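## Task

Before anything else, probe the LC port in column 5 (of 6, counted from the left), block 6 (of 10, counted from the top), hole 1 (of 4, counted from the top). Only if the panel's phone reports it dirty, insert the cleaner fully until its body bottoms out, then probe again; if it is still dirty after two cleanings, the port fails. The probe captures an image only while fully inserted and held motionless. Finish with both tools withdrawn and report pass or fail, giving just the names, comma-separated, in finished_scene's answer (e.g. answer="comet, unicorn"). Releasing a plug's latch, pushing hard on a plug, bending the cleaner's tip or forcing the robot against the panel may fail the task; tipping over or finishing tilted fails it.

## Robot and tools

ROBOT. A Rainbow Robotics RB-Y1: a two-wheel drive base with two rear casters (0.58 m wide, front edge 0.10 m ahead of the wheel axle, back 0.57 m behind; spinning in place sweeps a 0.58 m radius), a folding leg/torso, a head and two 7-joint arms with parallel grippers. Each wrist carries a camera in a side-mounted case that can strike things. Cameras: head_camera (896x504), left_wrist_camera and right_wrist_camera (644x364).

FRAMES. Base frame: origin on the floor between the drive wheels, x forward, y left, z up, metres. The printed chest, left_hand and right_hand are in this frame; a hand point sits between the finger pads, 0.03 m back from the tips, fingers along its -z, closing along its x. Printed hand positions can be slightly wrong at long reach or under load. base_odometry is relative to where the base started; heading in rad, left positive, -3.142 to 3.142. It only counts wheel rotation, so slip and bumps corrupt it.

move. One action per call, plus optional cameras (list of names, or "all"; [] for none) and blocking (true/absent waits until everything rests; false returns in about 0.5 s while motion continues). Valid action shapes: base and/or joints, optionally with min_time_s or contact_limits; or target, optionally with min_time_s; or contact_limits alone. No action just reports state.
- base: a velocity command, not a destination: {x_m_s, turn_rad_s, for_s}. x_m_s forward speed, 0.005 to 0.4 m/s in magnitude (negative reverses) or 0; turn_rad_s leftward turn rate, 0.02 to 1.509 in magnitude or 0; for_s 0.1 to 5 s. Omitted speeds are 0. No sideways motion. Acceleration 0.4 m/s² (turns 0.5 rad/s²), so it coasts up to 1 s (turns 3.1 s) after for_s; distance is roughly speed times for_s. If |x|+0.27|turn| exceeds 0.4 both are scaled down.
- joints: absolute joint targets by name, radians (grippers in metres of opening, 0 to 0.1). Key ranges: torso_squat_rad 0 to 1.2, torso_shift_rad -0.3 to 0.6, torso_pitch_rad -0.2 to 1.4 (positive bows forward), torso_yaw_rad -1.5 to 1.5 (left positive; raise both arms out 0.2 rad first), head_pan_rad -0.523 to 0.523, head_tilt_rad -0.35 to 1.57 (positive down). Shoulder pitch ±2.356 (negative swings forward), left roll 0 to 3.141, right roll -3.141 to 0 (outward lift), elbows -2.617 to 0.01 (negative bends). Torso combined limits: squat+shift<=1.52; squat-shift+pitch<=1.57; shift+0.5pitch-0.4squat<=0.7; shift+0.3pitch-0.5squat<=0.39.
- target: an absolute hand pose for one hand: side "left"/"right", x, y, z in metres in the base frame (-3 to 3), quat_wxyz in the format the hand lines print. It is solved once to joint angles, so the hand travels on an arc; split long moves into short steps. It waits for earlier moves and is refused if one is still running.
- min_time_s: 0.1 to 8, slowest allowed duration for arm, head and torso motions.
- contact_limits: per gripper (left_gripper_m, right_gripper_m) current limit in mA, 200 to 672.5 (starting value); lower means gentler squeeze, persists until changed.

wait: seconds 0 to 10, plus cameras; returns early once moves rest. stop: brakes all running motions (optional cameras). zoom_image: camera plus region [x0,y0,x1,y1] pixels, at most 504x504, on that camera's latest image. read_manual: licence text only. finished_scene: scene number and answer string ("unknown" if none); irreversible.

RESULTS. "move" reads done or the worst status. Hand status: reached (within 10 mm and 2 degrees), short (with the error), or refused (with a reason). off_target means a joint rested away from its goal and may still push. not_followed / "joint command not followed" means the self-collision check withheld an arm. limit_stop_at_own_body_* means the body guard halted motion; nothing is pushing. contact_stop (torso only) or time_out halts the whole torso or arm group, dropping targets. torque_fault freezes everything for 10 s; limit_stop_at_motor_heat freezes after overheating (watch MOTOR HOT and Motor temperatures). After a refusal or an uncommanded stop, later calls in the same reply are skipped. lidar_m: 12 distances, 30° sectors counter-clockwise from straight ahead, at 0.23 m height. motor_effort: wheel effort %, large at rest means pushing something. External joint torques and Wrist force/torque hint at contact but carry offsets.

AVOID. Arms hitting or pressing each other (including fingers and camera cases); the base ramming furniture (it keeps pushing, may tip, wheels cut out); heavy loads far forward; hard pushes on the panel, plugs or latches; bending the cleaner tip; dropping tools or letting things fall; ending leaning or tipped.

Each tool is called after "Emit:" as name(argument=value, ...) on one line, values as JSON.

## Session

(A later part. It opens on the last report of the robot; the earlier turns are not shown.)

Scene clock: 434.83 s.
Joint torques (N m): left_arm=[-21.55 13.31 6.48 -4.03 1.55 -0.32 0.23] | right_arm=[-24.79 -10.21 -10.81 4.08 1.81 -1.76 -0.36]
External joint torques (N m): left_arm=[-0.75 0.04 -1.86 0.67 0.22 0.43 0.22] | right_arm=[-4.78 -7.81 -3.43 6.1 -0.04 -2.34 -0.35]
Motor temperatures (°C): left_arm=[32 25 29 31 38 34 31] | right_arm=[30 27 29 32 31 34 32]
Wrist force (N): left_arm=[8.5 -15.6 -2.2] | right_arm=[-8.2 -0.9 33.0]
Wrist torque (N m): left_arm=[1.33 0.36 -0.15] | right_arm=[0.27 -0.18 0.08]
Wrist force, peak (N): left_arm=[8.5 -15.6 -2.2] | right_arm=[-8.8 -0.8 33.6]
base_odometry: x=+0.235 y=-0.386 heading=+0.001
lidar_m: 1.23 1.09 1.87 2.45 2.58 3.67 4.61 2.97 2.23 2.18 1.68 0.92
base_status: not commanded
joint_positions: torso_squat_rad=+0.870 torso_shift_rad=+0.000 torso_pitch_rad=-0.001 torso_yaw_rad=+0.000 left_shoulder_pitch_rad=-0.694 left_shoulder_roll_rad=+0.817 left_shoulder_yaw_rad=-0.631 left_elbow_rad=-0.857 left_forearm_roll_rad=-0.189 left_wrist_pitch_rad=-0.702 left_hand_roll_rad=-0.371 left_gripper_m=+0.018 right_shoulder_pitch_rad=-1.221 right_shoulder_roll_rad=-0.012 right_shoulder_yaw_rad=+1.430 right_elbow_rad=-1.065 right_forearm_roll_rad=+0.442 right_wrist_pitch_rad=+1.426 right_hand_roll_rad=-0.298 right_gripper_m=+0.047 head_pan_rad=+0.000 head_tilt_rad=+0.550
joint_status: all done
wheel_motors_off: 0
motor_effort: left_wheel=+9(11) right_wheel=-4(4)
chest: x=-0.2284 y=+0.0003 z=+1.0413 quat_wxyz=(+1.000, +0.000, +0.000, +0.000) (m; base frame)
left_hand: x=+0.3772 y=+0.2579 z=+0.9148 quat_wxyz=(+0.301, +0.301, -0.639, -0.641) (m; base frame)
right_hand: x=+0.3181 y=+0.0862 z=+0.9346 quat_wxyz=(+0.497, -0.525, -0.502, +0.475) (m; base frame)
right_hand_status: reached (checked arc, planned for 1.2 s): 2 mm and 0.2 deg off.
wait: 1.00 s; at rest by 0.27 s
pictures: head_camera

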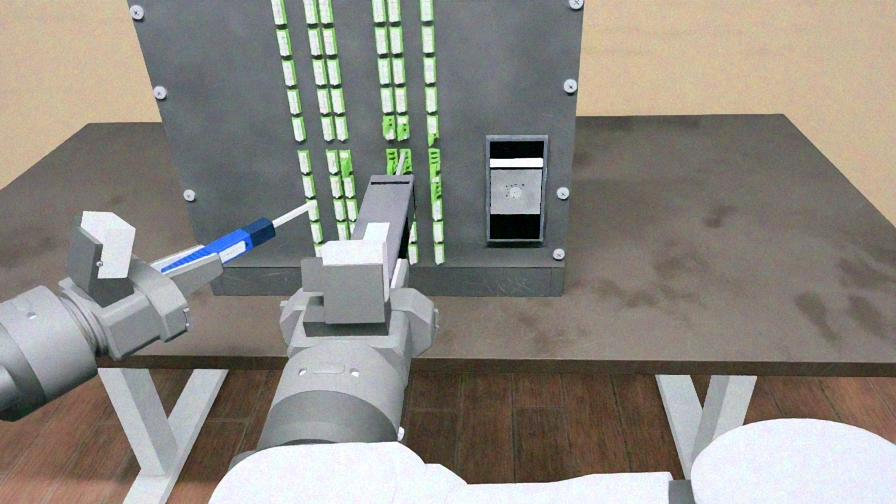

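Emit:
move(target={"side":"right","x":0.312,"y":0.0873,"z":0.9352,"quat_wxyz":[0.4972,-0.5264,-0.5019,0.4739]}, min_time_s=1.2, cameras=[])

Emit:
move(target={"side":"right","x":0.3,"y":0.088,"z":0.9357,"quat_wxyz":[0.4972,-0.5264,-0.5019,0.4739]}, min_time_s=1.2, cameras=[])

Emit:
move(target={"side":"right","x":0.27,"y":0.088,"z":0.936,"quat_wxyz":[0.4972,-0.5264,-0.5019,0.4739]}, min_time_s=1.5, cameras=["left_wrist_camera"])

Emit:
zoom_image(camera="left_wrist_camera", region=[300, 30, 380, 110])

Emit:
move(target={"side":"right","x":0.22,"y":-0.18,"z":0.96,"quat_wxyz":[0.4972,-0.5264,-0.5019,0.4739]}, min_time_s=2.5, cameras=[])

Emit:
move(target={"side":"right","x":0.2,"y":-0.235,"z":0.9,"quat_wxyz":[0.31,-0.31,-0.6356,0.6356]}, min_time_s=2.5, cameras=["head_camera"])

Scene clock: 446.97 s.
Joint torques (N m): left_arm=[-21.59 13.27 6.26 -4.08 1.62 -0.44 0.14] | right_arm=[-20.7 -1.98 -6.6 -2.15 2.65 0.98 0.38]
External joint torques (N m): left_arm=[-0.8 0 -2.08 0.61 0.29 0.3 0.12] | right_arm=[-0.89 0.27 0.88 -0.05 0.79 0.42 0.39]
Motor temperatures (°C): left_arm=[32 25 29 31 38 34 31] | right_arm=[31 27 29 32 31 34 32]
Wrist force (N): left_arm=[8.8 -15.4 -3.3] | right_arm=[-4.1 3.0 0.2]
Wrist torque (N m): left_arm=[1.26 0.38 -0.17] | right_arm=[0.30 -1.34 0.09]
Wrist force, peak (N): left_arm=[9.8 -15.0 -3.2] | right_arm=[-8.5 -1.6 33.6]
move: done
base_odometry: x=+0.235 y=-0.386 heading=+0.001
lidar_m: 1.23 1.08 1.87 2.46 2.58 3.68 4.60 2.94 2.24 2.18 1.67 0.92
base_status: not commanded
joint_positions: torso_squat_rad=+0.870 torso_shift_rad=+0.000 torso_pitch_rad=+0.000 torso_yaw_rad=+0.000 left_shoulder_pitch_rad=-0.694 left_shoulder_roll_rad=+0.817 left_shoulder_yaw_rad=-0.631 left_elbow_rad=-0.857 left_forearm_roll_rad=-0.189 left_wrist_pitch_rad=-0.702 left_hand_roll_rad=-0.371 left_gripper_m=+0.018 right_shoulder_pitch_rad=-1.218 right_shoulder_roll_rad=-0.012 right_shoulder_yaw_rad=+1.432 right_elbow_rad=-1.089 right_forearm_roll_rad=+0.444 right_wrist_pitch_rad=+1.451 right_hand_roll_rad=-0.290 right_gripper_m=+0.047 head_pan_rad=+0.000 head_tilt_rad=+0.550
joint_status: all done
wheel_motors_off: 0
motor_effort: left_wheel=+9(11) right_wheel=-4(5)
chest: x=-0.2279 y=+0.0003 z=+1.0413 quat_wxyz=(+1.000, +0.000, +0.000, +0.000) (m; base frame)
left_hand: x=+0.3775 y=+0.2579 z=+0.9144 quat_wxyz=(+0.301, +0.300, -0.639, -0.641) (m; base frame)
right_hand: x=+0.3126 y=+0.0874 z=+0.9349 quat_wxyz=(+0.497, -0.526, -0.502, +0.474) (m; base frame)
right_hand_status: reached (checked arc, planned for 1.2 s): 1 mm and 0.0 deg off.
pictures: none
No camera images: "cameras" was empty.

Scene clock: 448.50 s.
Joint torques (N m): left_arm=[-21.82 13.37 6.99 -4.26 1.64 -0.41 0.26] | right_arm=[-21.14 -3.29 -6.75 -3.15 3.01 0.38 0.21]
External joint torques (N m): left_arm=[-1.03 0.1 -1.36 0.43 0.3 0.33 0.25] | right_arm=[-1.7 -1.3 0.98 -0.87 1.12 -0.16 0.22]
Motor temperatures (°C): left_arm=[32 26 29 31 38 34 31] | right_arm=[30 27 29 32 31 34 32]
Wrist force (N): left_arm=[8.0 -15.3 -3.7] | right_arm=[-5.8 3.2 1.1]
Wrist torque (N m): left_arm=[1.26 0.29 -0.18] | right_arm=[0.53 -1.06 0.14]
Wrist force, peak (N): left_arm=[8.4 -15.5 -3.4] | right_arm=[-9.0 3.4 2.9]
move: done
base_odometry: x=+0.235 y=-0.386 heading=+0.001
lidar_m: 1.24 1.07 1.86 2.45 2.57 3.66 4.61 2.95 2.24 2.18 1.67 0.93
base_status: not commanded
joint_positions: torso_squat_rad=+0.870 torso_shift_rad=+0.000 torso_pitch_rad=+0.000 torso_yaw_rad=+0.000 left_shoulder_pitch_rad=-0.694 left_shoulder_roll_rad=+0.817 left_shoulder_yaw_rad=-0.631 left_elbow_rad=-0.857 left_forearm_roll_rad=-0.189 left_wrist_pitch_rad=-0.702 left_hand_roll_rad=-0.371 left_gripper_m=+0.018 right_shoulder_pitch_rad=-1.207 right_shoulder_roll_rad=-0.021 right_shoulder_yaw_rad=+1.437 right_elbow_rad=-1.148 right_forearm_roll_rad=+0.450 right_wrist_pitch_rad=+1.499 right_hand_roll_rad=-0.274 right_gripper_m=+0.047 head_pan_rad=+0.000 head_tilt_rad=+0.550
joint_status: all done
wheel_motors_off: 0
motor_effort: left_wheel=+9(11) right_wheel=-4(4)
chest: x=-0.2279 y=+0.0003 z=+1.0413 quat_wxyz=(+1.000, +0.000, +0.000, +0.000) (m; base frame)
left_hand: x=+0.3775 y=+0.2579 z=+0.9144 quat_wxyz=(+0.301, +0.300, -0.639, -0.641) (m; base frame)
right_hand: x=+0.3008 y=+0.0883 z=+0.9354 quat_wxyz=(+0.498, -0.526, -0.502, +0.473) (m; base frame)
right_hand_status: reached (checked arc, planned for 1.2 s): 1 mm and 0.1 deg off.
pictures: none
No camera images: "cameras" was empty.

Scene clock: 450.33 s.
Joint torques (N m): left_arm=[-21.74 13.4 6.41 -4.13 1.6 -0.42 0.17] | right_arm=[-20.19 -2.41 -7.43 -3.55 3.03 0.37 0.27]
External joint torques (N m): left_arm=[-0.95 0.13 -1.93 0.57 0.26 0.32 0.16] | right_arm=[-1.73 -1.06 0.81 -0.85 1.1 -0.1 0.27]
Motor temperatures (°C): left_arm=[32 26 29 31 38 34 31] | right_arm=[30 27 29 32 31 34 32]
Wrist force (N): left_arm=[7.5 -14.7 -2.9] | right_arm=[-5.7 3.7 0.9]
Wrist torque (N m): left_arm=[1.18 0.21 -0.16] | right_arm=[0.51 -1.05 0.12]
Wrist force, peak (N): left_arm=[8.6 -15.7 -3.0] | right_arm=[-5.9 3.7 1.7]
move: done
base_odometry: x=+0.235 y=-0.386 heading=+0.001
lidar_m: 1.23 1.08 1.86 2.46 2.57 3.65 4.60 2.97 2.23 2.18 1.69 0.92
base_status: not commanded
joint_positions: torso_squat_rad=+0.870 torso_shift_rad=+0.000 torso_pitch_rad=+0.000 torso_yaw_rad=+0.000 left_shoulder_pitch_rad=-0.694 left_shoulder_roll_rad=+0.817 left_shoulder_yaw_rad=-0.631 left_elbow_rad=-0.857 left_forearm_roll_rad=-0.189 left_wrist_pitch_rad=-0.702 left_hand_roll_rad=-0.371 left_gripper_m=+0.018 right_shoulder_pitch_rad=-1.179 right_shoulder_roll_rad=-0.044 right_shoulder_yaw_rad=+1.456 right_elbow_rad=-1.297 right_forearm_roll_rad=+0.468 right_wrist_pitch_rad=+1.617 right_hand_roll_rad=-0.235 right_gripper_m=+0.047 head_pan_rad=+0.000 head_tilt_rad=+0.550
joint_status: all done
wheel_motors_off: 0
motor_effort: left_wheel=+10(10) right_wheel=-4(5)
chest: x=-0.2279 y=+0.0003 z=+1.0413 quat_wxyz=(+1.000, +0.000, +0.000, +0.000) (m; base frame)
left_hand: x=+0.3775 y=+0.2579 z=+0.9144 quat_wxyz=(+0.301, +0.300, -0.639, -0.641) (m; base frame)
right_hand: x=+0.2701 y=+0.0881 z=+0.9359 quat_wxyz=(+0.497, -0.526, -0.502, +0.474) (m; base frame)
right_hand_status: reached (checked arc, planned for 1.5 s): 0 mm and 0.0 deg off.
pictures: left_wrist_camera

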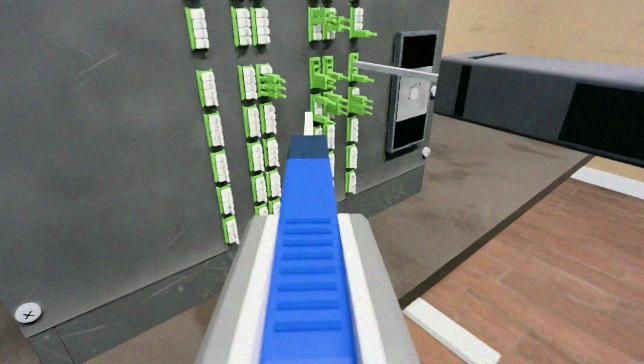

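Scaled by 6.300 from the camera's 644x364 image, which has a finer 1265x715 frame.

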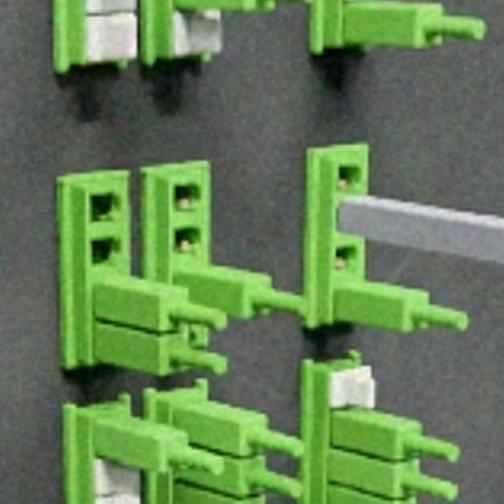

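Scene clock: 453.17 s.
Joint torques (N m): left_arm=[-21.7 13.45 6.39 -4.19 1.66 -0.41 0.18] | right_arm=[-16.95 -7.73 -8.73 -4.01 2.96 0.57 -0.19]
External joint torques (N m): left_arm=[-0.91 0.18 -1.96 0.5 0.32 0.34 0.17] | right_arm=[-1.72 -0.33 -0.04 -0.56 1.11 -0.13 -0.18]
Motor temperatures (°C): left_arm=[32 26 29 31 38 34 31] | right_arm=[30 27 29 32 31 34 32]
Wrist force (N): left_arm=[8.0 -14.3 -3.1] | right_arm=[-5.5 3.3 1.0]
Wrist torque (N m): left_arm=[1.18 0.31 -0.18] | right_arm=[0.54 -1.01 0.11]
Wrist force, peak (N): left_arm=[9.4 -15.5 -2.6] | right_arm=[-5.6 4.5 2.1]
move: done
base_odometry: x=+0.235 y=-0.386 heading=+0.001
lidar_m: 1.23 1.09 1.85 2.45 2.58 3.68 4.61 2.97 2.25 2.18 1.68 0.92
base_status: not commanded
joint_positions: torso_squat_rad=+0.870 torso_shift_rad=+0.000 torso_pitch_rad=+0.000 torso_yaw_rad=+0.000 left_shoulder_pitch_rad=-0.694 left_shoulder_roll_rad=+0.817 left_shoulder_yaw_rad=-0.631 left_elbow_rad=-0.857 left_forearm_roll_rad=-0.189 left_wrist_pitch_rad=-0.702 left_hand_roll_rad=-0.371 left_gripper_m=+0.018 right_shoulder_pitch_rad=-1.000 right_shoulder_roll_rad=-1.026 right_shoulder_yaw_rad=+1.594 right_elbow_rad=-2.259 right_forearm_roll_rad=+0.621 right_wrist_pitch_rad=+1.655 right_hand_roll_rad=-0.355 right_gripper_m=+0.047 head_pan_rad=+0.000 head_tilt_rad=+0.550
joint_status: all done
wheel_motors_off: 0
motor_effort: left_wheel=+9(11) right_wheel=-4(5)
chest: x=-0.2279 y=+0.0003 z=+1.0413 quat_wxyz=(+1.000, +0.000, +0.000, +0.000) (m; base frame)
left_hand: x=+0.3775 y=+0.2579 z=+0.9144 quat_wxyz=(+0.301, +0.300, -0.639, -0.641) (m; base frame)
right_hand: x=+0.2199 y=-0.1800 z=+0.9598 quat_wxyz=(+0.497, -0.526, -0.501, +0.474) (m; base frame)
right_hand_status: reached (checked arc, planned for 2.5 s): 0 mm and 0.1 deg off.
pictures: none
No camera images: "cameras" was empty.

Scene clock: 456.00 s.
Joint torques (N m): left_arm=[-21.54 13.61 6.67 -4.15 1.48 -0.43 0.21] | right_arm=[-14.62 -11.69 -8.35 -1.39 0.48 2.24 -0.2]
External joint torques (N m): left_arm=[-0.75 0.33 -1.68 0.54 0.14 0.31 0.19] | right_arm=[-1.46 -0.39 -0.38 -0.2 0.39 0.26 -0.19]
Motor temperatures (°C): left_arm=[32 26 29 31 38 34 31] | right_arm=[30 27 29 32 31 34 32]
Wrist force (N): left_arm=[8.4 -14.8 -3.5] | right_arm=[-5.6 3.6 0.9]
Wrist torque (N m): left_arm=[1.19 0.34 -0.16] | right_arm=[0.48 -1.00 0.09]
Wrist force, peak (N): left_arm=[8.9 -15.5 -2.9] | right_arm=[-6.5 3.1 3.5]
move: done
base_odometry: x=+0.235 y=-0.386 heading=+0.001
lidar_m: 1.23 1.09 1.86 2.45 2.58 3.65 4.61 2.96 2.23 2.18 1.69 0.92
base_status: not commanded
joint_positions: torso_squat_rad=+0.870 torso_shift_rad=+0.000 torso_pitch_rad=+0.000 torso_yaw_rad=+0.000 left_shoulder_pitch_rad=-0.694 left_shoulder_roll_rad=+0.817 left_shoulder_yaw_rad=-0.631 left_elbow_rad=-0.857 left_forearm_roll_rad=-0.189 left_wrist_pitch_rad=-0.702 left_hand_roll_rad=-0.371 left_gripper_m=+0.018 right_shoulder_pitch_rad=-0.961 right_shoulder_roll_rad=-1.425 right_shoulder_yaw_rad=+1.833 right_elbow_rad=-1.871 right_forearm_roll_rad=+1.675 right_wrist_pitch_rad=+0.923 right_hand_roll_rad=-1.434 right_gripper_m=+0.047 head_pan_rad=+0.000 head_tilt_rad=+0.550
joint_status: all done
wheel_motors_off: 0
motor_effort: left_wheel=+8(11) right_wheel=-4(5)
chest: x=-0.2279 y=+0.0003 z=+1.0413 quat_wxyz=(+1.000, +0.000, +0.000, +0.000) (m; base frame)
left_hand: x=+0.3775 y=+0.2579 z=+0.9144 quat_wxyz=(+0.301, +0.300, -0.639, -0.641) (m; base frame)
right_hand: x=+0.1996 y=-0.2348 z=+0.8998 quat_wxyz=(+0.311, -0.310, -0.634, +0.636) (m; base frame)
right_hand_status: reached (checked arc, planned for 2.5 s): 0 mm and 0.2 deg off.
pictures: head_camera

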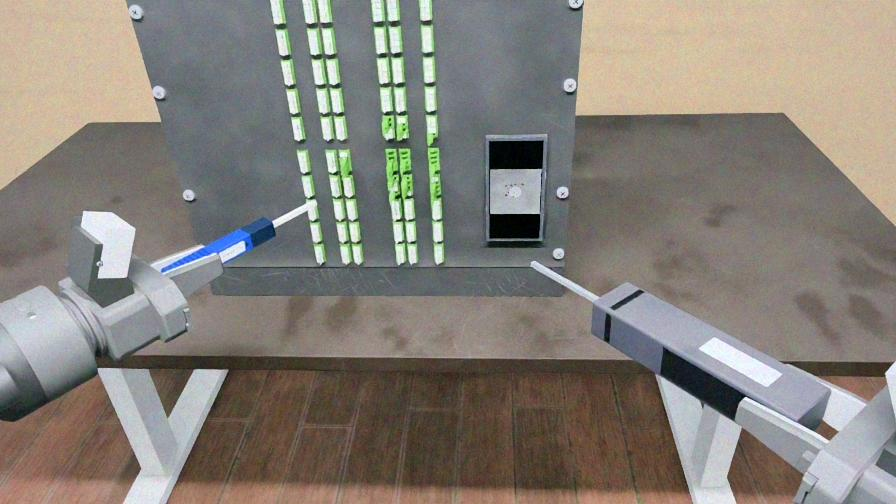

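Emit:
move(target={"side":"right","x":0.29,"y":-0.165,"z":0.894,"quat_wxyz":[0.31,-0.31,-0.6356,0.6356]}, min_time_s=2, cameras=[])

Emit:
move(target={"side":"left","x":0.3,"y":0.2,"z":0.94,"quat_wxyz":[0.522,-0.48,-0.477,0.519]}, min_time_s=4, cameras=["head_camera","right_wrist_camera"])

Scene clock: 459.97 s.
Joint torques (N m): left_arm=[-21.61 13.13 6.73 -4.14 1.62 -0.5 0.14] | right_arm=[-20.76 -9.2 -11.24 -0.05 0.16 2.08 0.22]
External joint torques (N m): left_arm=[-0.82 -0.14 -1.61 0.55 0.28 0.24 0.13] | right_arm=[-2.65 0.92 -1.77 0.27 0.09 0.12 0.22]
Motor temperatures (°C): left_arm=[32 26 29 31 38 34 31] | right_arm=[30 27 29 32 31 34 32]
Wrist force (N): left_arm=[8.5 -15.1 -3.3] | right_arm=[-5.6 3.4 0.7]
Wrist torque (N m): left_arm=[1.25 0.35 -0.16] | right_arm=[0.52 -1.02 0.12]
Wrist force, peak (N): left_arm=[8.6 -15.7 -2.9] | right_arm=[-5.9 3.8 1.2]
move: done
base_odometry: x=+0.235 y=-0.386 heading=+0.001
lidar_m: 1.23 1.09 1.86 2.46 2.59 3.67 4.62 2.95 2.24 2.17 1.69 0.90
base_status: not commanded
joint_positions: torso_squat_rad=+0.870 torso_shift_rad=+0.000 torso_pitch_rad=+0.000 torso_yaw_rad=+0.000 left_shoulder_pitch_rad=-0.694 left_shoulder_roll_rad=+0.817 left_shoulder_yaw_rad=-0.631 left_elbow_rad=-0.857 left_forearm_roll_rad=-0.189 left_wrist_pitch_rad=-0.702 left_hand_roll_rad=-0.371 left_gripper_m=+0.018 right_shoulder_pitch_rad=-1.062 right_shoulder_roll_rad=-1.121 right_shoulder_yaw_rad=+1.743 right_elbow_rad=-1.608 right_forearm_roll_rad=+1.506 right_wrist_pitch_rad=+0.776 right_hand_roll_rad=-1.410 right_gripper_m=+0.047 head_pan_rad=+0.000 head_tilt_rad=+0.550
joint_status: all done
wheel_motors_off: 0
motor_effort: left_wheel=+9(11) right_wheel=-4(5)
chest: x=-0.2279 y=+0.0003 z=+1.0413 quat_wxyz=(+1.000, +0.000, +0.000, +0.000) (m; base frame)
left_hand: x=+0.3775 y=+0.2579 z=+0.9144 quat_wxyz=(+0.301, +0.300, -0.639, -0.641) (m; base frame)
right_hand: x=+0.2891 y=-0.1652 z=+0.8941 quat_wxyz=(+0.311, -0.310, -0.635, +0.636) (m; base frame)
right_hand_status: reached (checked arc, planned for 2.0 s): 1 mm and 0.2 deg off.
pictures: none
No camera images: "cameras" was empty.

Scene clock: 464.30 s.
Joint torques (N m): left_arm=[-18.98 9.16 8.64 -1.5 -1.61 0.96 -0.42] | right_arm=[-21.01 -9.23 -11.46 -0.17 0.13 2.11 0.25]
External joint torques (N m): left_arm=[-1.11 0.71 -1.87 0.17 0.12 0.11 -0.4] | right_arm=[-2.89 0.89 -1.99 0.16 0.06 0.14 0.26]
Motor temperatures (°C): left_arm=[32 26 29 31 38 34 31] | right_arm=[30 27 29 32 31 34 32]
Wrist force (N): left_arm=[8.1 -1.3 -3.2] | right_arm=[-5.4 3.1 0.9]
Wrist torque (N m): left_arm=[0.46 0.35 -0.15] | right_arm=[0.55 -0.99 0.09]
Wrist force, peak (N): left_arm=[14.2 -12.8 -4.5] | right_arm=[-5.9 3.4 1.2]
move: done
base_odometry: x=+0.235 y=-0.386 heading=+0.001
lidar_m: 1.23 1.07 1.86 2.45 2.59 3.66 4.61 2.97 2.23 2.18 1.69 0.92
base_status: not commanded
joint_positions: torso_squat_rad=+0.870 torso_shift_rad=+0.000 torso_pitch_rad=+0.000 torso_yaw_rad=+0.000 left_shoulder_pitch_rad=-1.080 left_shoulder_roll_rad=+1.083 left_shoulder_yaw_rad=-1.528 left_elbow_rad=-2.001 left_forearm_roll_rad=-0.407 left_wrist_pitch_rad=+1.243 left_hand_roll_rad=-2.705 left_gripper_m=+0.018 right_shoulder_pitch_rad=-1.062 right_shoulder_roll_rad=-1.121 right_shoulder_yaw_rad=+1.743 right_elbow_rad=-1.608 right_forearm_roll_rad=+1.506 right_wrist_pitch_rad=+0.776 right_hand_roll_rad=-1.410 right_gripper_m=+0.047 head_pan_rad=+0.000 head_tilt_rad=+0.550
joint_status: all done
wheel_motors_off: 0
motor_effort: left_wheel=+9(11) right_wheel=-4(5)
chest: x=-0.2279 y=+0.0003 z=+1.0413 quat_wxyz=(+1.000, +0.000, +0.000, +0.000) (m; base frame)
left_hand: x=+0.3000 y=+0.2000 z=+0.9402 quat_wxyz=(-0.522, +0.481, +0.477, -0.519) (m; base frame)
left_hand_status: reached (checked arc, planned for 4.0 s): 0 mm and 0.1 deg off.
right_hand: x=+0.2891 y=-0.1652 z=+0.8940 quat_wxyz=(+0.311, -0.310, -0.635, +0.636) (m; base frame)
pictures: head_camera, right_wrist_camera

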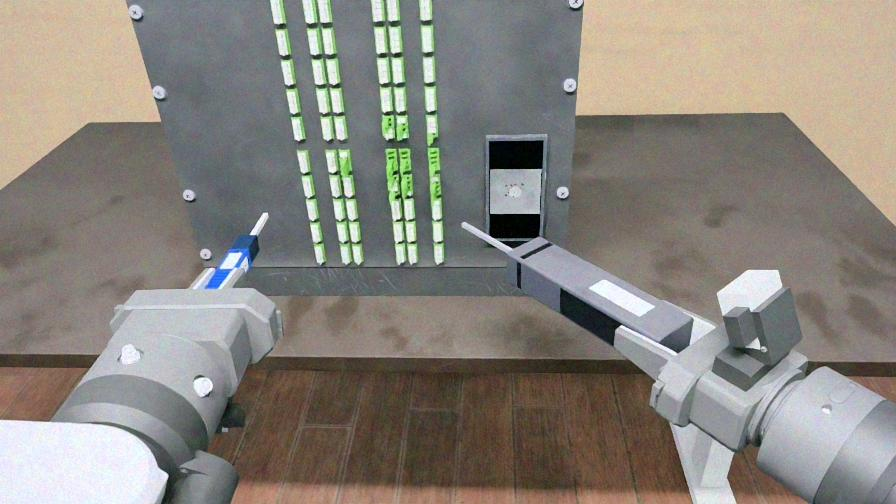

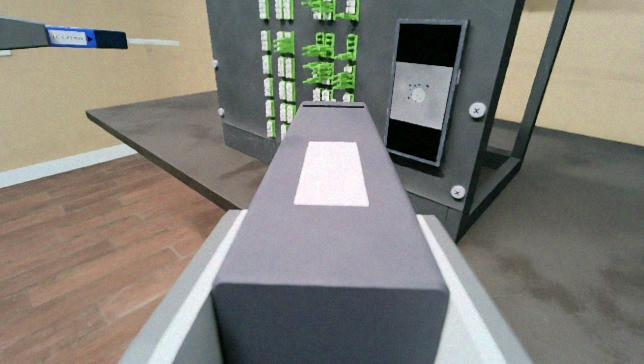

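Emit:
zoom_image(camera="right_wrist_camera", region=[40, 20, 200, 70])

Emit:
move(target={"side":"left","x":0.36,"y":0.11,"z":0.935,"quat_wxyz":[0.522,-0.48,-0.477,0.519]}, min_time_s=2.5, cameras=["head_camera","right_wrist_camera","left_wrist_camera"])

Emit:
zoom_image(camera="right_wrist_camera", region=[180, 10, 340, 90])

Emit:
zoom_image(camera="head_camera", region=[340, 130, 440, 230])

Scaled by 3.150 from the camera's 644x364 image, which has a finer 1265x715 frame.

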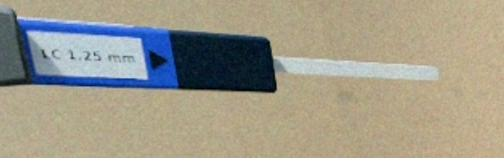

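Scene clock: 468.40 s.
Joint torques (N m): left_arm=[-23.38 6.13 8.41 0.44 -1.22 0.85 0.25] | right_arm=[-21.13 -9.63 -11.25 -0.23 0.21 2.03 0.17]
External joint torques (N m): left_arm=[-1.71 -1.27 -2.17 0.73 0.5 0 0.26] | right_arm=[-3.01 0.49 -1.78 0.1 0.14 0.06 0.18]
Motor temperatures (°C): left_arm=[32 25 29 31 38 34 31] | right_arm=[30 27 29 32 31 34 32]
Wrist force (N): left_arm=[8.5 -1.3 -3.6] | right_arm=[-5.4 2.8 0.8]
Wrist torque (N m): left_arm=[0.48 0.37 -0.14] | right_arm=[0.61 -0.98 0.10]
Wrist force, peak (N): left_arm=[9.0 -2.2 -4.4] | right_arm=[-6.0 3.4 1.1]
move: done
base_odometry: x=+0.235 y=-0.386 heading=+0.001
lidar_m: 1.24 1.07 1.86 2.45 2.59 3.67 4.62 2.96 2.23 2.17 1.69 0.93
base_status: not commanded
joint_positions: torso_squat_rad=+0.870 torso_shift_rad=+0.000 torso_pitch_rad=+0.000 torso_yaw_rad=+0.000 left_shoulder_pitch_rad=-1.258 left_shoulder_roll_rad=+0.731 left_shoulder_yaw_rad=-1.582 left_elbow_rad=-1.633 left_forearm_roll_rad=-0.256 left_wrist_pitch_rad=+1.229 left_hand_roll_rad=-2.704 left_gripper_m=+0.018 right_shoulder_pitch_rad=-1.062 right_shoulder_roll_rad=-1.121 right_shoulder_yaw_rad=+1.743 right_elbow_rad=-1.608 right_forearm_roll_rad=+1.506 right_wrist_pitch_rad=+0.776 right_hand_roll_rad=-1.410 right_gripper_m=+0.047 head_pan_rad=+0.000 head_tilt_rad=+0.550
joint_status: all done
wheel_motors_off: 0
motor_effort: left_wheel=+9(11) right_wheel=-4(5)
chest: x=-0.2279 y=+0.0003 z=+1.0413 quat_wxyz=(+1.000, +0.000, +0.000, +0.000) (m; base frame)
left_hand: x=+0.3600 y=+0.1102 z=+0.9353 quat_wxyz=(-0.522, +0.480, +0.477, -0.519) (m; base frame)
left_hand_status: reached (checked arc, planned for 2.5 s): 0 mm and 0.0 deg off.
right_hand: x=+0.2891 y=-0.1652 z=+0.8940 quat_wxyz=(+0.311, -0.310, -0.635, +0.636) (m; base frame)
pictures: head_camera, left_wrist_camera, right_wrist_camera

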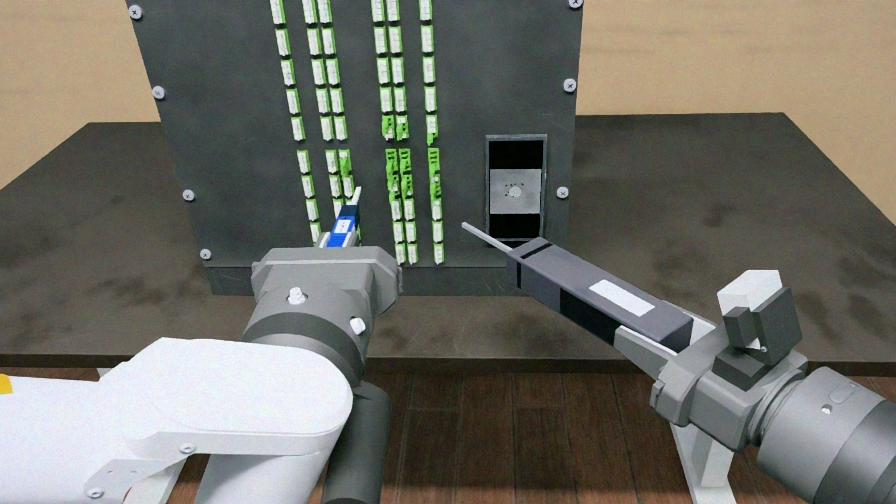

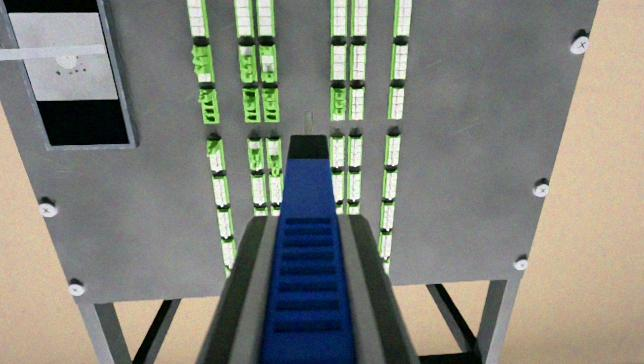

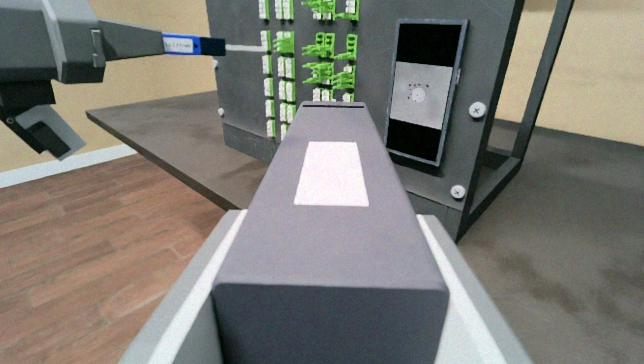

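Scaled by 3.150 from the camera's 644x364 image, which has a finer 1265x715 frame.

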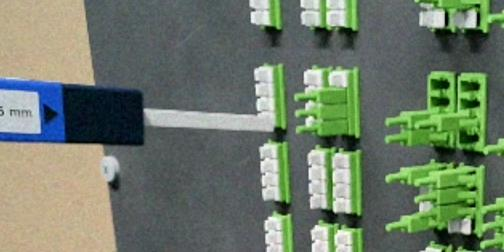

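Scaled by 5.040 from the camera's 896x504 image, which has a finer 1280x720 frame.

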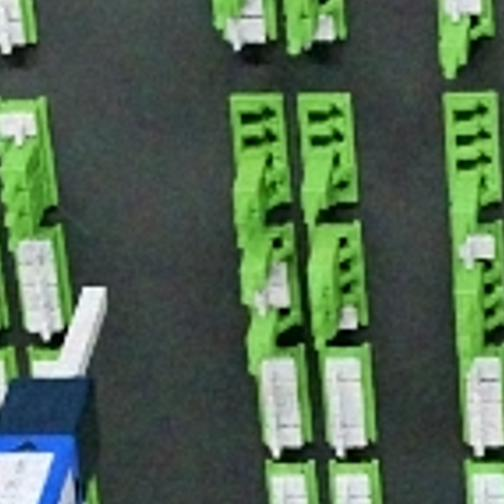

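Emit:
move(target={"side":"left","x":0.3,"y":0.2,"z":0.94,"quat_wxyz":[0.522,-0.48,-0.477,0.519]}, min_time_s=1.5, cameras=[])

Emit:
move(joints={"left_shoulder_pitch_rad":-0.3,"left_shoulder_roll_rad":0.5,"left_shoulder_yaw_rad":-0.42,"left_elbow_rad":-1.85,"left_forearm_roll_rad":-0.6,"left_wrist_pitch_rad":0.6,"left_hand_roll_rad":0.9}, min_time_s=4, cameras=["head_camera"])

Emit:
move(target={"side":"left","x":0.32,"y":0.17,"z":0.935,"quat_wxyz":[0.7071,0,-0.7071,0]}, min_time_s=3, cameras=["head_camera","right_wrist_camera","left_wrist_camera"])

Scene clock: 475.40 s.
Joint torques (N m): left_arm=[-17.08 8.72 8.96 -1.02 -1.53 1.27 0.32] | right_arm=[-20.77 -9.17 -11.37 -0.24 0.22 2.2 0.33]
External joint torques (N m): left_arm=[1.1 0.51 -1.27 0.02 0.15 0.28 0.33] | right_arm=[-2.66 0.94 -1.91 0.08 0.15 0.23 0.34]
Motor temperatures (°C): left_arm=[32 25 29 31 38 34 31] | right_arm=[30 27 29 32 31 34 32]
Wrist force (N): left_arm=[8.5 -1.5 -3.3] | right_arm=[-5.2 3.6 0.9]
Wrist torque (N m): left_arm=[0.49 0.40 -0.16] | right_arm=[0.52 -0.99 0.12]
Wrist force, peak (N): left_arm=[9.3 -1.9 -4.0] | right_arm=[-6.0 3.3 1.1]
move: done
base_odometry: x=+0.235 y=-0.386 heading=+0.001
lidar_m: 1.23 1.08 1.87 2.44 2.58 3.68 4.61 2.95 2.23 2.17 1.68 0.92
base_status: not commanded
joint_positions: torso_squat_rad=+0.870 torso_shift_rad=+0.000 torso_pitch_rad=+0.000 torso_yaw_rad=+0.000 left_shoulder_pitch_rad=-1.180 left_shoulder_roll_rad=+1.080 left_shoulder_yaw_rad=-1.645 left_elbow_rad=-1.999 left_forearm_roll_rad=-0.383 left_wrist_pitch_rad=+1.274 left_hand_roll_rad=-2.630 left_gripper_m=+0.018 right_shoulder_pitch_rad=-1.062 right_shoulder_roll_rad=-1.121 right_shoulder_yaw_rad=+1.743 right_elbow_rad=-1.608 right_forearm_roll_rad=+1.506 right_wrist_pitch_rad=+0.776 right_hand_roll_rad=-1.410 right_gripper_m=+0.047 head_pan_rad=+0.000 head_tilt_rad=+0.550
joint_status: all done
wheel_motors_off: 0
motor_effort: left_wheel=+9(11) right_wheel=-4(4)
chest: x=-0.2279 y=+0.0003 z=+1.0413 quat_wxyz=(+1.000, +0.000, +0.000, +0.000) (m; base frame)
left_hand: x=+0.3006 y=+0.1996 z=+0.9402 quat_wxyz=(-0.522, +0.480, +0.477, -0.519) (m; base frame)
left_hand_status: reached (checked arc, planned for 1.5 s): 1 mm and 0.1 deg off.
right_hand: x=+0.2891 y=-0.1652 z=+0.8940 quat_wxyz=(+0.311, -0.310, -0.635, +0.636) (m; base frame)
pictures: none
No camera images: "cameras" was empty.

Scene clock: 479.70 s.
Joint torques (N m): left_arm=[-15.78 3.71 7.8 -8.42 -0.87 -0.59 -0.19] | right_arm=[-20.76 -9.34 -11.31 -0.36 0.17 2.17 0.11]
External joint torques (N m): left_arm=[-0.11 -1.05 0.98 0.68 0.11 0.32 -0.14] | right_arm=[-2.64 0.78 -1.85 -0.04 0.09 0.21 0.12]
Motor temperatures (°C): left_arm=[32 25 29 31 38 34 31] | right_arm=[30 27 29 32 31 34 32]
Wrist force (N): left_arm=[2.5 -10.0 -1.8] | right_arm=[-5.4 3.0 1.1]
Wrist torque (N m): left_arm=[1.04 0.05 -0.07] | right_arm=[0.58 -1.00 0.09]
Wrist force, peak (N): left_arm=[14.7 -11.3 -4.6] | right_arm=[-6.3 3.7 0.6]
move: done
base_odometry: x=+0.235 y=-0.386 heading=+0.001
lidar_m: 1.23 1.08 1.86 2.46 2.59 3.66 4.61 2.96 2.23 2.18 1.69 0.92
base_status: not commanded
joint_positions: torso_squat_rad=+0.870 torso_shift_rad=+0.000 torso_pitch_rad=+0.000 torso_yaw_rad=+0.000 left_shoulder_pitch_rad=-0.300 left_shoulder_roll_rad=+0.500 left_shoulder_yaw_rad=-0.420 left_elbow_rad=-1.850 left_forearm_roll_rad=-0.600 left_wrist_pitch_rad=+0.600 left_hand_roll_rad=+0.900 left_gripper_m=+0.018 right_shoulder_pitch_rad=-1.062 right_shoulder_roll_rad=-1.121 right_shoulder_yaw_rad=+1.743 right_elbow_rad=-1.608 right_forearm_roll_rad=+1.506 right_wrist_pitch_rad=+0.776 right_hand_roll_rad=-1.410 right_gripper_m=+0.047 head_pan_rad=+0.000 head_tilt_rad=+0.550
joint_status: all done
wheel_motors_off: 0
motor_effort: left_wheel=+10(11) right_wheel=-4(5)
chest: x=-0.2279 y=+0.0003 z=+1.0413 quat_wxyz=(+1.000, +0.000, +0.000, +0.000) (m; base frame)
left_hand: x=+0.3249 y=+0.1843 z=+0.9525 quat_wxyz=(+0.684, +0.050, -0.721, -0.096) (m; base frame)
right_hand: x=+0.2891 y=-0.1652 z=+0.8940 quat_wxyz=(+0.311, -0.310, -0.635, +0.636) (m; base frame)
pictures: head_camera

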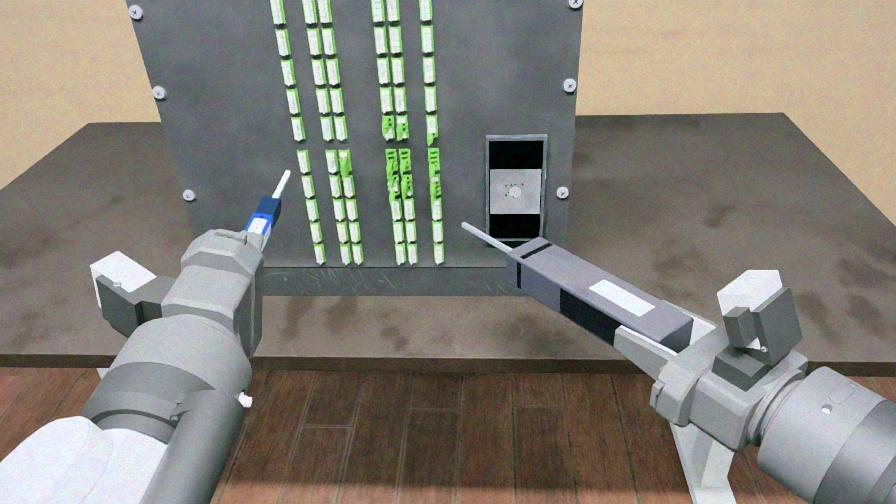

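Scene clock: 483.03 s.
Joint torques (N m): left_arm=[-14.04 1.02 6.14 -8.7 -1.06 -0.64 0.21] | right_arm=[-21.5 -9 -11.34 -0.16 0.12 2.01 0.28]
External joint torques (N m): left_arm=[1.22 -1.45 1.1 1.12 -0.06 0.49 0.27] | right_arm=[-3.38 1.11 -1.88 0.17 0.05 0.05 0.29]
Motor temperatures (°C): left_arm=[32 25 29 31 38 34 31] | right_arm=[30 27 29 32 31 34 32]
Wrist force (N): left_arm=[1.7 -8.0 -2.7] | right_arm=[-5.6 2.5 0.0]
Wrist torque (N m): left_arm=[0.87 -0.06 -0.04] | right_arm=[0.62 -0.99 0.10]
Wrist force, peak (N): left_arm=[2.8 -10.1 -2.3] | right_arm=[-6.1 3.3 0.8]
move: done
base_odometry: x=+0.235 y=-0.386 heading=+0.001
lidar_m: 1.24 1.09 1.87 2.45 2.59 3.67 4.61 2.94 2.23 2.17 1.68 0.93
base_status: not commanded
joint_positions: torso_squat_rad=+0.870 torso_shift_rad=+0.000 torso_pitch_rad=+0.000 torso_yaw_rad=+0.000 left_shoulder_pitch_rad=-0.270 left_shoulder_roll_rad=+0.346 left_shoulder_yaw_rad=-0.395 left_elbow_rad=-1.844 left_forearm_roll_rad=-0.640 left_wrist_pitch_rad=+0.669 left_hand_roll_rad=+0.984 left_gripper_m=+0.018 right_shoulder_pitch_rad=-1.062 right_shoulder_roll_rad=-1.121 right_shoulder_yaw_rad=+1.743 right_elbow_rad=-1.608 right_forearm_roll_rad=+1.506 right_wrist_pitch_rad=+0.776 right_hand_roll_rad=-1.410 right_gripper_m=+0.047 head_pan_rad=+0.000 head_tilt_rad=+0.550
joint_status: all done
wheel_motors_off: 0
motor_effort: left_wheel=+9(11) right_wheel=-5(5)
chest: x=-0.2279 y=+0.0003 z=+1.0413 quat_wxyz=(+1.000, +0.000, +0.000, +0.000) (m; base frame)
left_hand: x=+0.3200 y=+0.1698 z=+0.9353 quat_wxyz=(+0.707, +0.000, -0.707, -0.001) (m; base frame)
left_hand_status: reached (checked arc, planned for 3.0 s): 0 mm and 0.1 deg off.
right_hand: x=+0.2891 y=-0.1652 z=+0.8940 quat_wxyz=(+0.311, -0.310, -0.635, +0.636) (m; base frame)
pictures: head_camera, left_wrist_camera, right_wrist_camera

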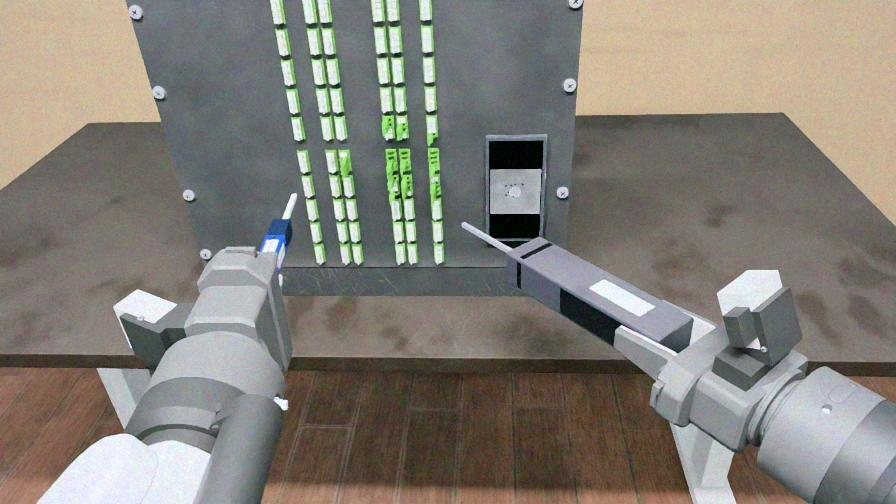

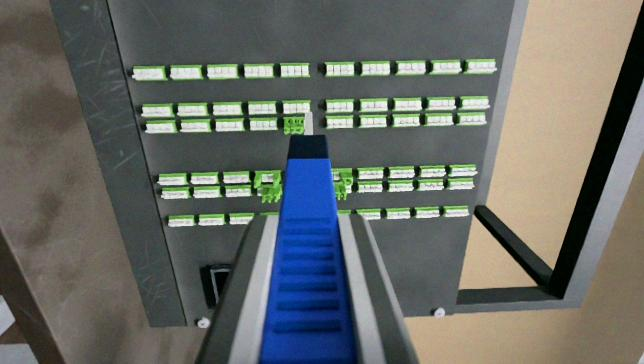

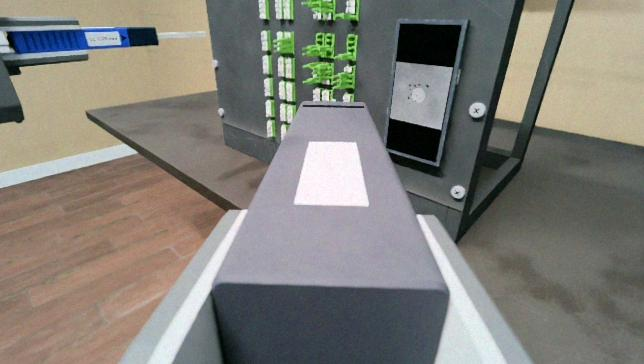

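Emit:
move(target={"side":"left","x":0.385,"y":0.08,"z":0.93,"quat_wxyz":[0.7071,0,-0.7071,0]}, min_time_s=2.5, cameras=["head_camera","right_wrist_camera","left_wrist_camera"])

Emit:
zoom_image(camera="right_wrist_camera", region=[240, 0, 350, 80])

Emit:
zoom_image(camera="head_camera", region=[370, 130, 430, 190])

Emit:
zoom_image(camera="left_wrist_camera", region=[250, 80, 350, 180])

Scene clock: 486.97 s.
Joint torques (N m): left_arm=[-20.75 -1.11 1.63 -9.21 -1.04 -0.6 0.15] | right_arm=[-21.05 -9.65 -11.33 -0.33 0.13 2.1 0.3]
External joint torques (N m): left_arm=[-1.29 -0.91 -1.81 1.06 0.04 0.22 0.21] | right_arm=[-2.93 0.47 -1.87 0 0.05 0.13 0.31]
Motor temperatures (°C): left_arm=[31 25 29 31 38 34 31] | right_arm=[30 27 29 32 31 34 32]
Wrist force (N): left_arm=[2.1 -8.5 -1.6] | right_arm=[-5.3 3.7 1.3]
Wrist torque (N m): left_arm=[0.95 0.02 -0.10] | right_arm=[0.47 -0.96 0.11]
Wrist force, peak (N): left_arm=[1.8 -8.7 -3.6] | right_arm=[-5.9 3.5 1.0]
move: done
base_odometry: x=+0.235 y=-0.386 heading=+0.001
lidar_m: 1.24 1.08 1.87 2.46 2.57 3.66 4.61 2.96 2.24 2.18 1.68 0.92
base_status: not commanded
joint_positions: torso_squat_rad=+0.870 torso_shift_rad=+0.000 torso_pitch_rad=+0.000 torso_yaw_rad=+0.000 left_shoulder_pitch_rad=-0.565 left_shoulder_roll_rad=+0.100 left_shoulder_yaw_rad=-0.421 left_elbow_rad=-1.382 left_forearm_roll_rad=-0.890 left_wrist_pitch_rad=+0.640 left_hand_roll_rad=+1.161 left_gripper_m=+0.018 right_shoulder_pitch_rad=-1.062 right_shoulder_roll_rad=-1.121 right_shoulder_yaw_rad=+1.743 right_elbow_rad=-1.608 right_forearm_roll_rad=+1.506 right_wrist_pitch_rad=+0.776 right_hand_roll_rad=-1.410 right_gripper_m=+0.047 head_pan_rad=+0.000 head_tilt_rad=+0.550
joint_status: all done
wheel_motors_off: 0
motor_effort: left_wheel=+8(11) right_wheel=-4(5)
chest: x=-0.2279 y=+0.0003 z=+1.0413 quat_wxyz=(+1.000, +0.000, +0.000, +0.000) (m; base frame)
left_hand: x=+0.3849 y=+0.0801 z=+0.9301 quat_wxyz=(+0.708, +0.000, -0.707, +0.000) (m; base frame)
left_hand_status: reached (checked arc, planned for 2.5 s): 0 mm and 0.1 deg off.
right_hand: x=+0.2891 y=-0.1652 z=+0.8940 quat_wxyz=(+0.311, -0.310, -0.635, +0.636) (m; base frame)
pictures: head_camera, left_wrist_camera, right_wrist_camera

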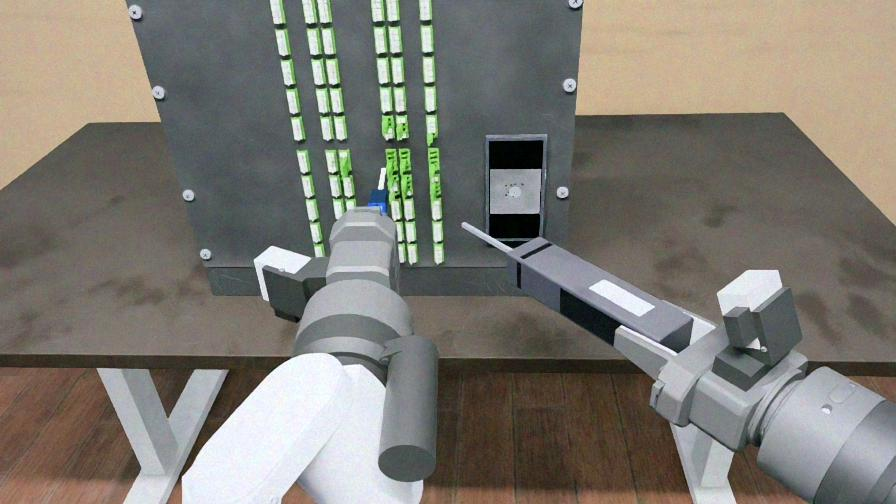

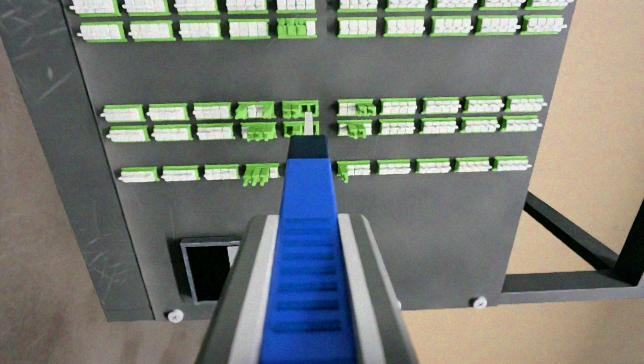

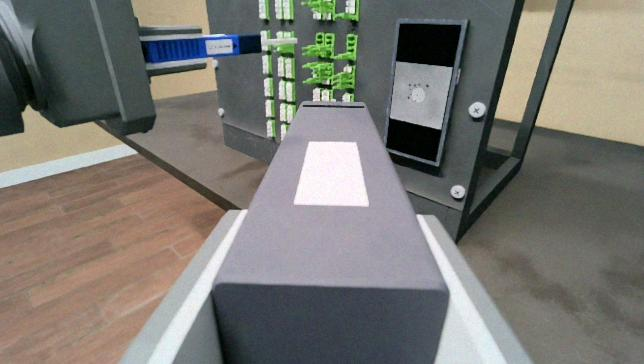

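Scaled by 4.582 from the camera's 644x364 image, which has a finer 1265x715 frame.

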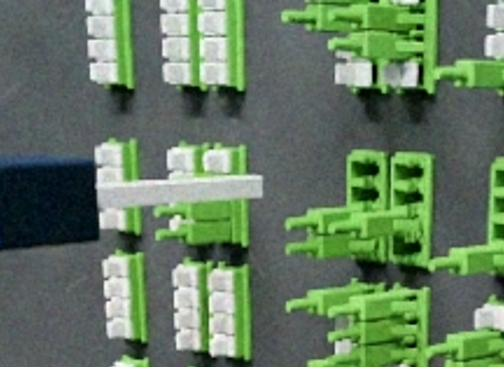

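Scaled by 8.400 from the camera's 896x504 image, which has a finer 1280x720 frame.

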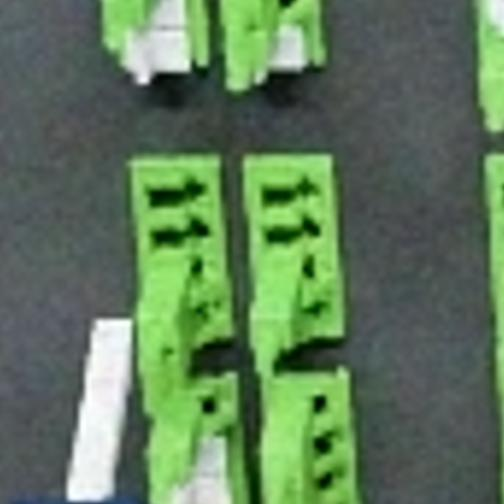

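Scaled by 5.040 from the camera's 644x364 image, which has a finer 1265x715 frame.

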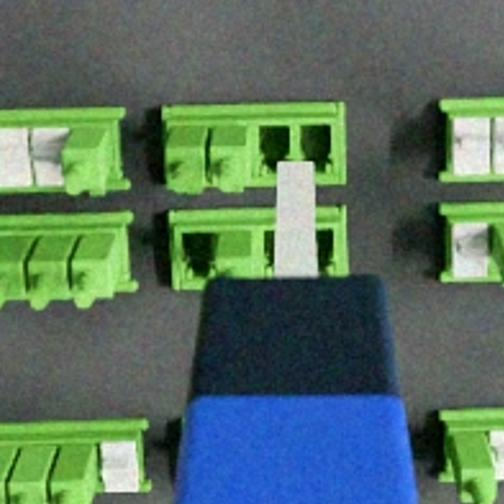

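Emit:
move(target={"side":"left","x":0.385,"y":0.087,"z":0.927,"quat_wxyz":[0.7167,-0.0287,-0.6960,-0.0282]}, min_time_s=1.5, cameras=["head_camera","right_wrist_camera","left_wrist_camera"])

Emit:
zoom_image(camera="right_wrist_camera", region=[240, 0, 350, 80])

Emit:
zoom_image(camera="head_camera", region=[370, 130, 430, 190])

Emit:
zoom_image(camera="left_wrist_camera", region=[250, 80, 350, 180])

Scene clock: 498.47 s.
Joint torques (N m): left_arm=[-18.25 2.3 2.76 -9.73 -0.49 -0.84 -0.56] | right_arm=[-21.03 -9.63 -11.21 -0.18 0.09 2.21 0.31]
External joint torques (N m): left_arm=[1.24 1.29 -1.75 0.3 0.45 0.13 -0.5] | right_arm=[-2.91 0.49 -1.74 0.14 0.01 0.25 0.32]
Motor temperatures (°C): left_arm=[31 25 29 32 38 34 31] | right_arm=[30 27 29 32 31 34 32]
Wrist force (N): left_arm=[2.6 -7.7 -3.0] | right_arm=[-5.4 3.3 0.7]
Wrist torque (N m): left_arm=[0.82 0.09 -0.08] | right_arm=[0.51 -0.98 0.10]
Wrist force, peak (N): left_arm=[2.0 -9.0 -2.8] | right_arm=[-6.5 3.3 0.6]
move: done
base_odometry: x=+0.235 y=-0.386 heading=+0.001
lidar_m: 1.23 1.09 1.84 2.46 2.58 3.66 4.61 2.95 2.24 2.17 1.70 0.91
base_status: not commanded
joint_positions: torso_squat_rad=+0.870 torso_shift_rad=+0.000 torso_pitch_rad=+0.000 torso_yaw_rad=+0.000 left_shoulder_pitch_rad=-0.554 left_shoulder_roll_rad=+0.189 left_shoulder_yaw_rad=-0.440 left_elbow_rad=-1.434 left_forearm_roll_rad=-0.712 left_wrist_pitch_rad=+0.587 left_hand_roll_rad=+1.080 left_gripper_m=+0.018 right_shoulder_pitch_rad=-1.062 right_shoulder_roll_rad=-1.121 right_shoulder_yaw_rad=+1.743 right_elbow_rad=-1.608 right_forearm_roll_rad=+1.506 right_wrist_pitch_rad=+0.776 right_hand_roll_rad=-1.410 right_gripper_m=+0.047 head_pan_rad=+0.000 head_tilt_rad=+0.550
joint_status: all done
wheel_motors_off: 0
motor_effort: left_wheel=+10(11) right_wheel=-4(5)
chest: x=-0.2279 y=+0.0003 z=+1.0413 quat_wxyz=(+1.000, +0.000, +0.000, +0.000) (m; base frame)
left_hand: x=+0.3850 y=+0.0868 z=+0.9274 quat_wxyz=(+0.716, -0.029, -0.697, -0.028) (m; base frame)
left_hand_status: reached (checked arc, planned for 1.5 s): 0 mm and 0.2 deg off.
right_hand: x=+0.2891 y=-0.1652 z=+0.8940 quat_wxyz=(+0.311, -0.310, -0.635, +0.636) (m; base frame)
pictures: head_camera, left_wrist_camera, right_wrist_camera

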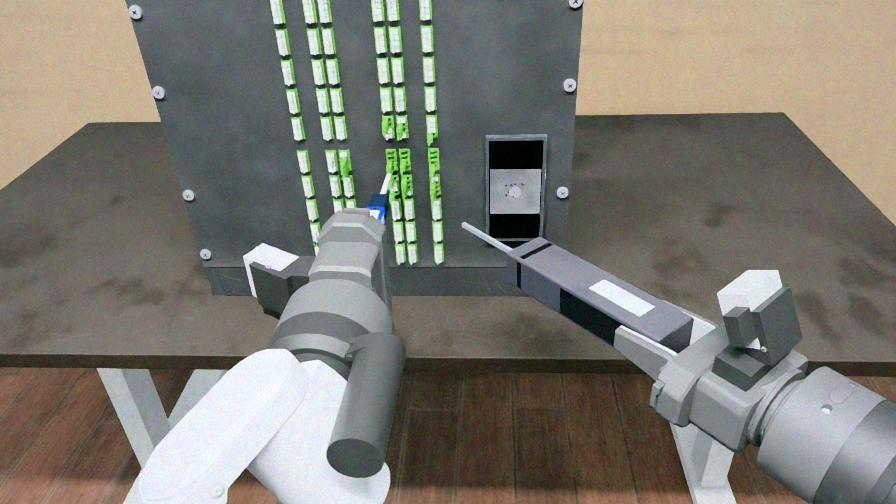

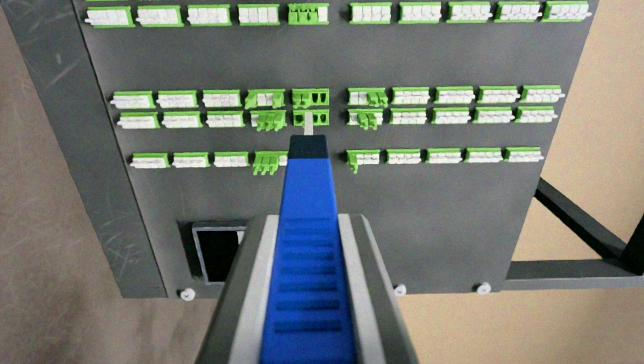

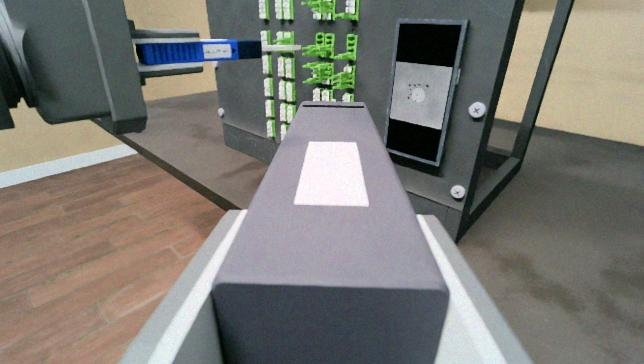

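Scaled by 4.582 from the camera's 644x364 image, which has a finer 1265x715 frame.

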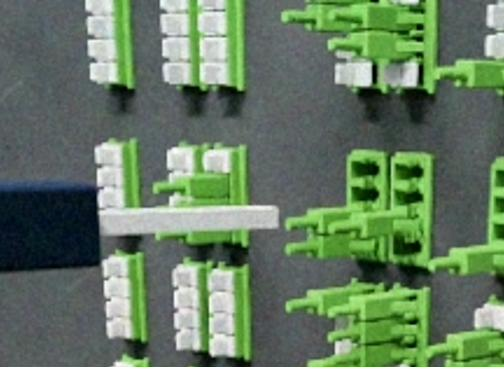

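Scaled by 8.400 from the camera's 896x504 image, which has a finer 1280x720 frame.

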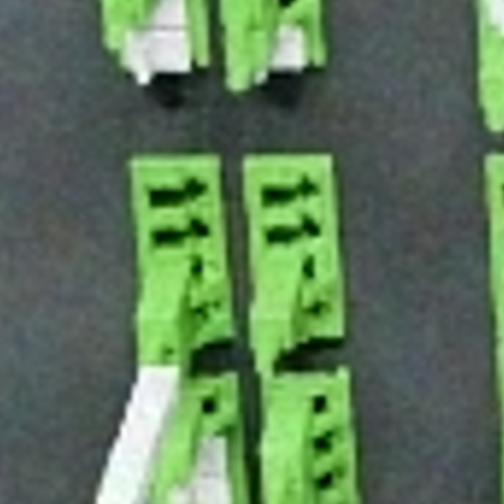

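Scaled by 5.040 from the camera's 644x364 image, which has a finer 1265x715 frame.

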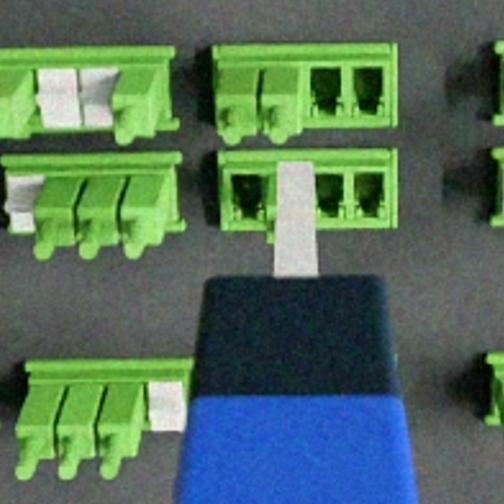

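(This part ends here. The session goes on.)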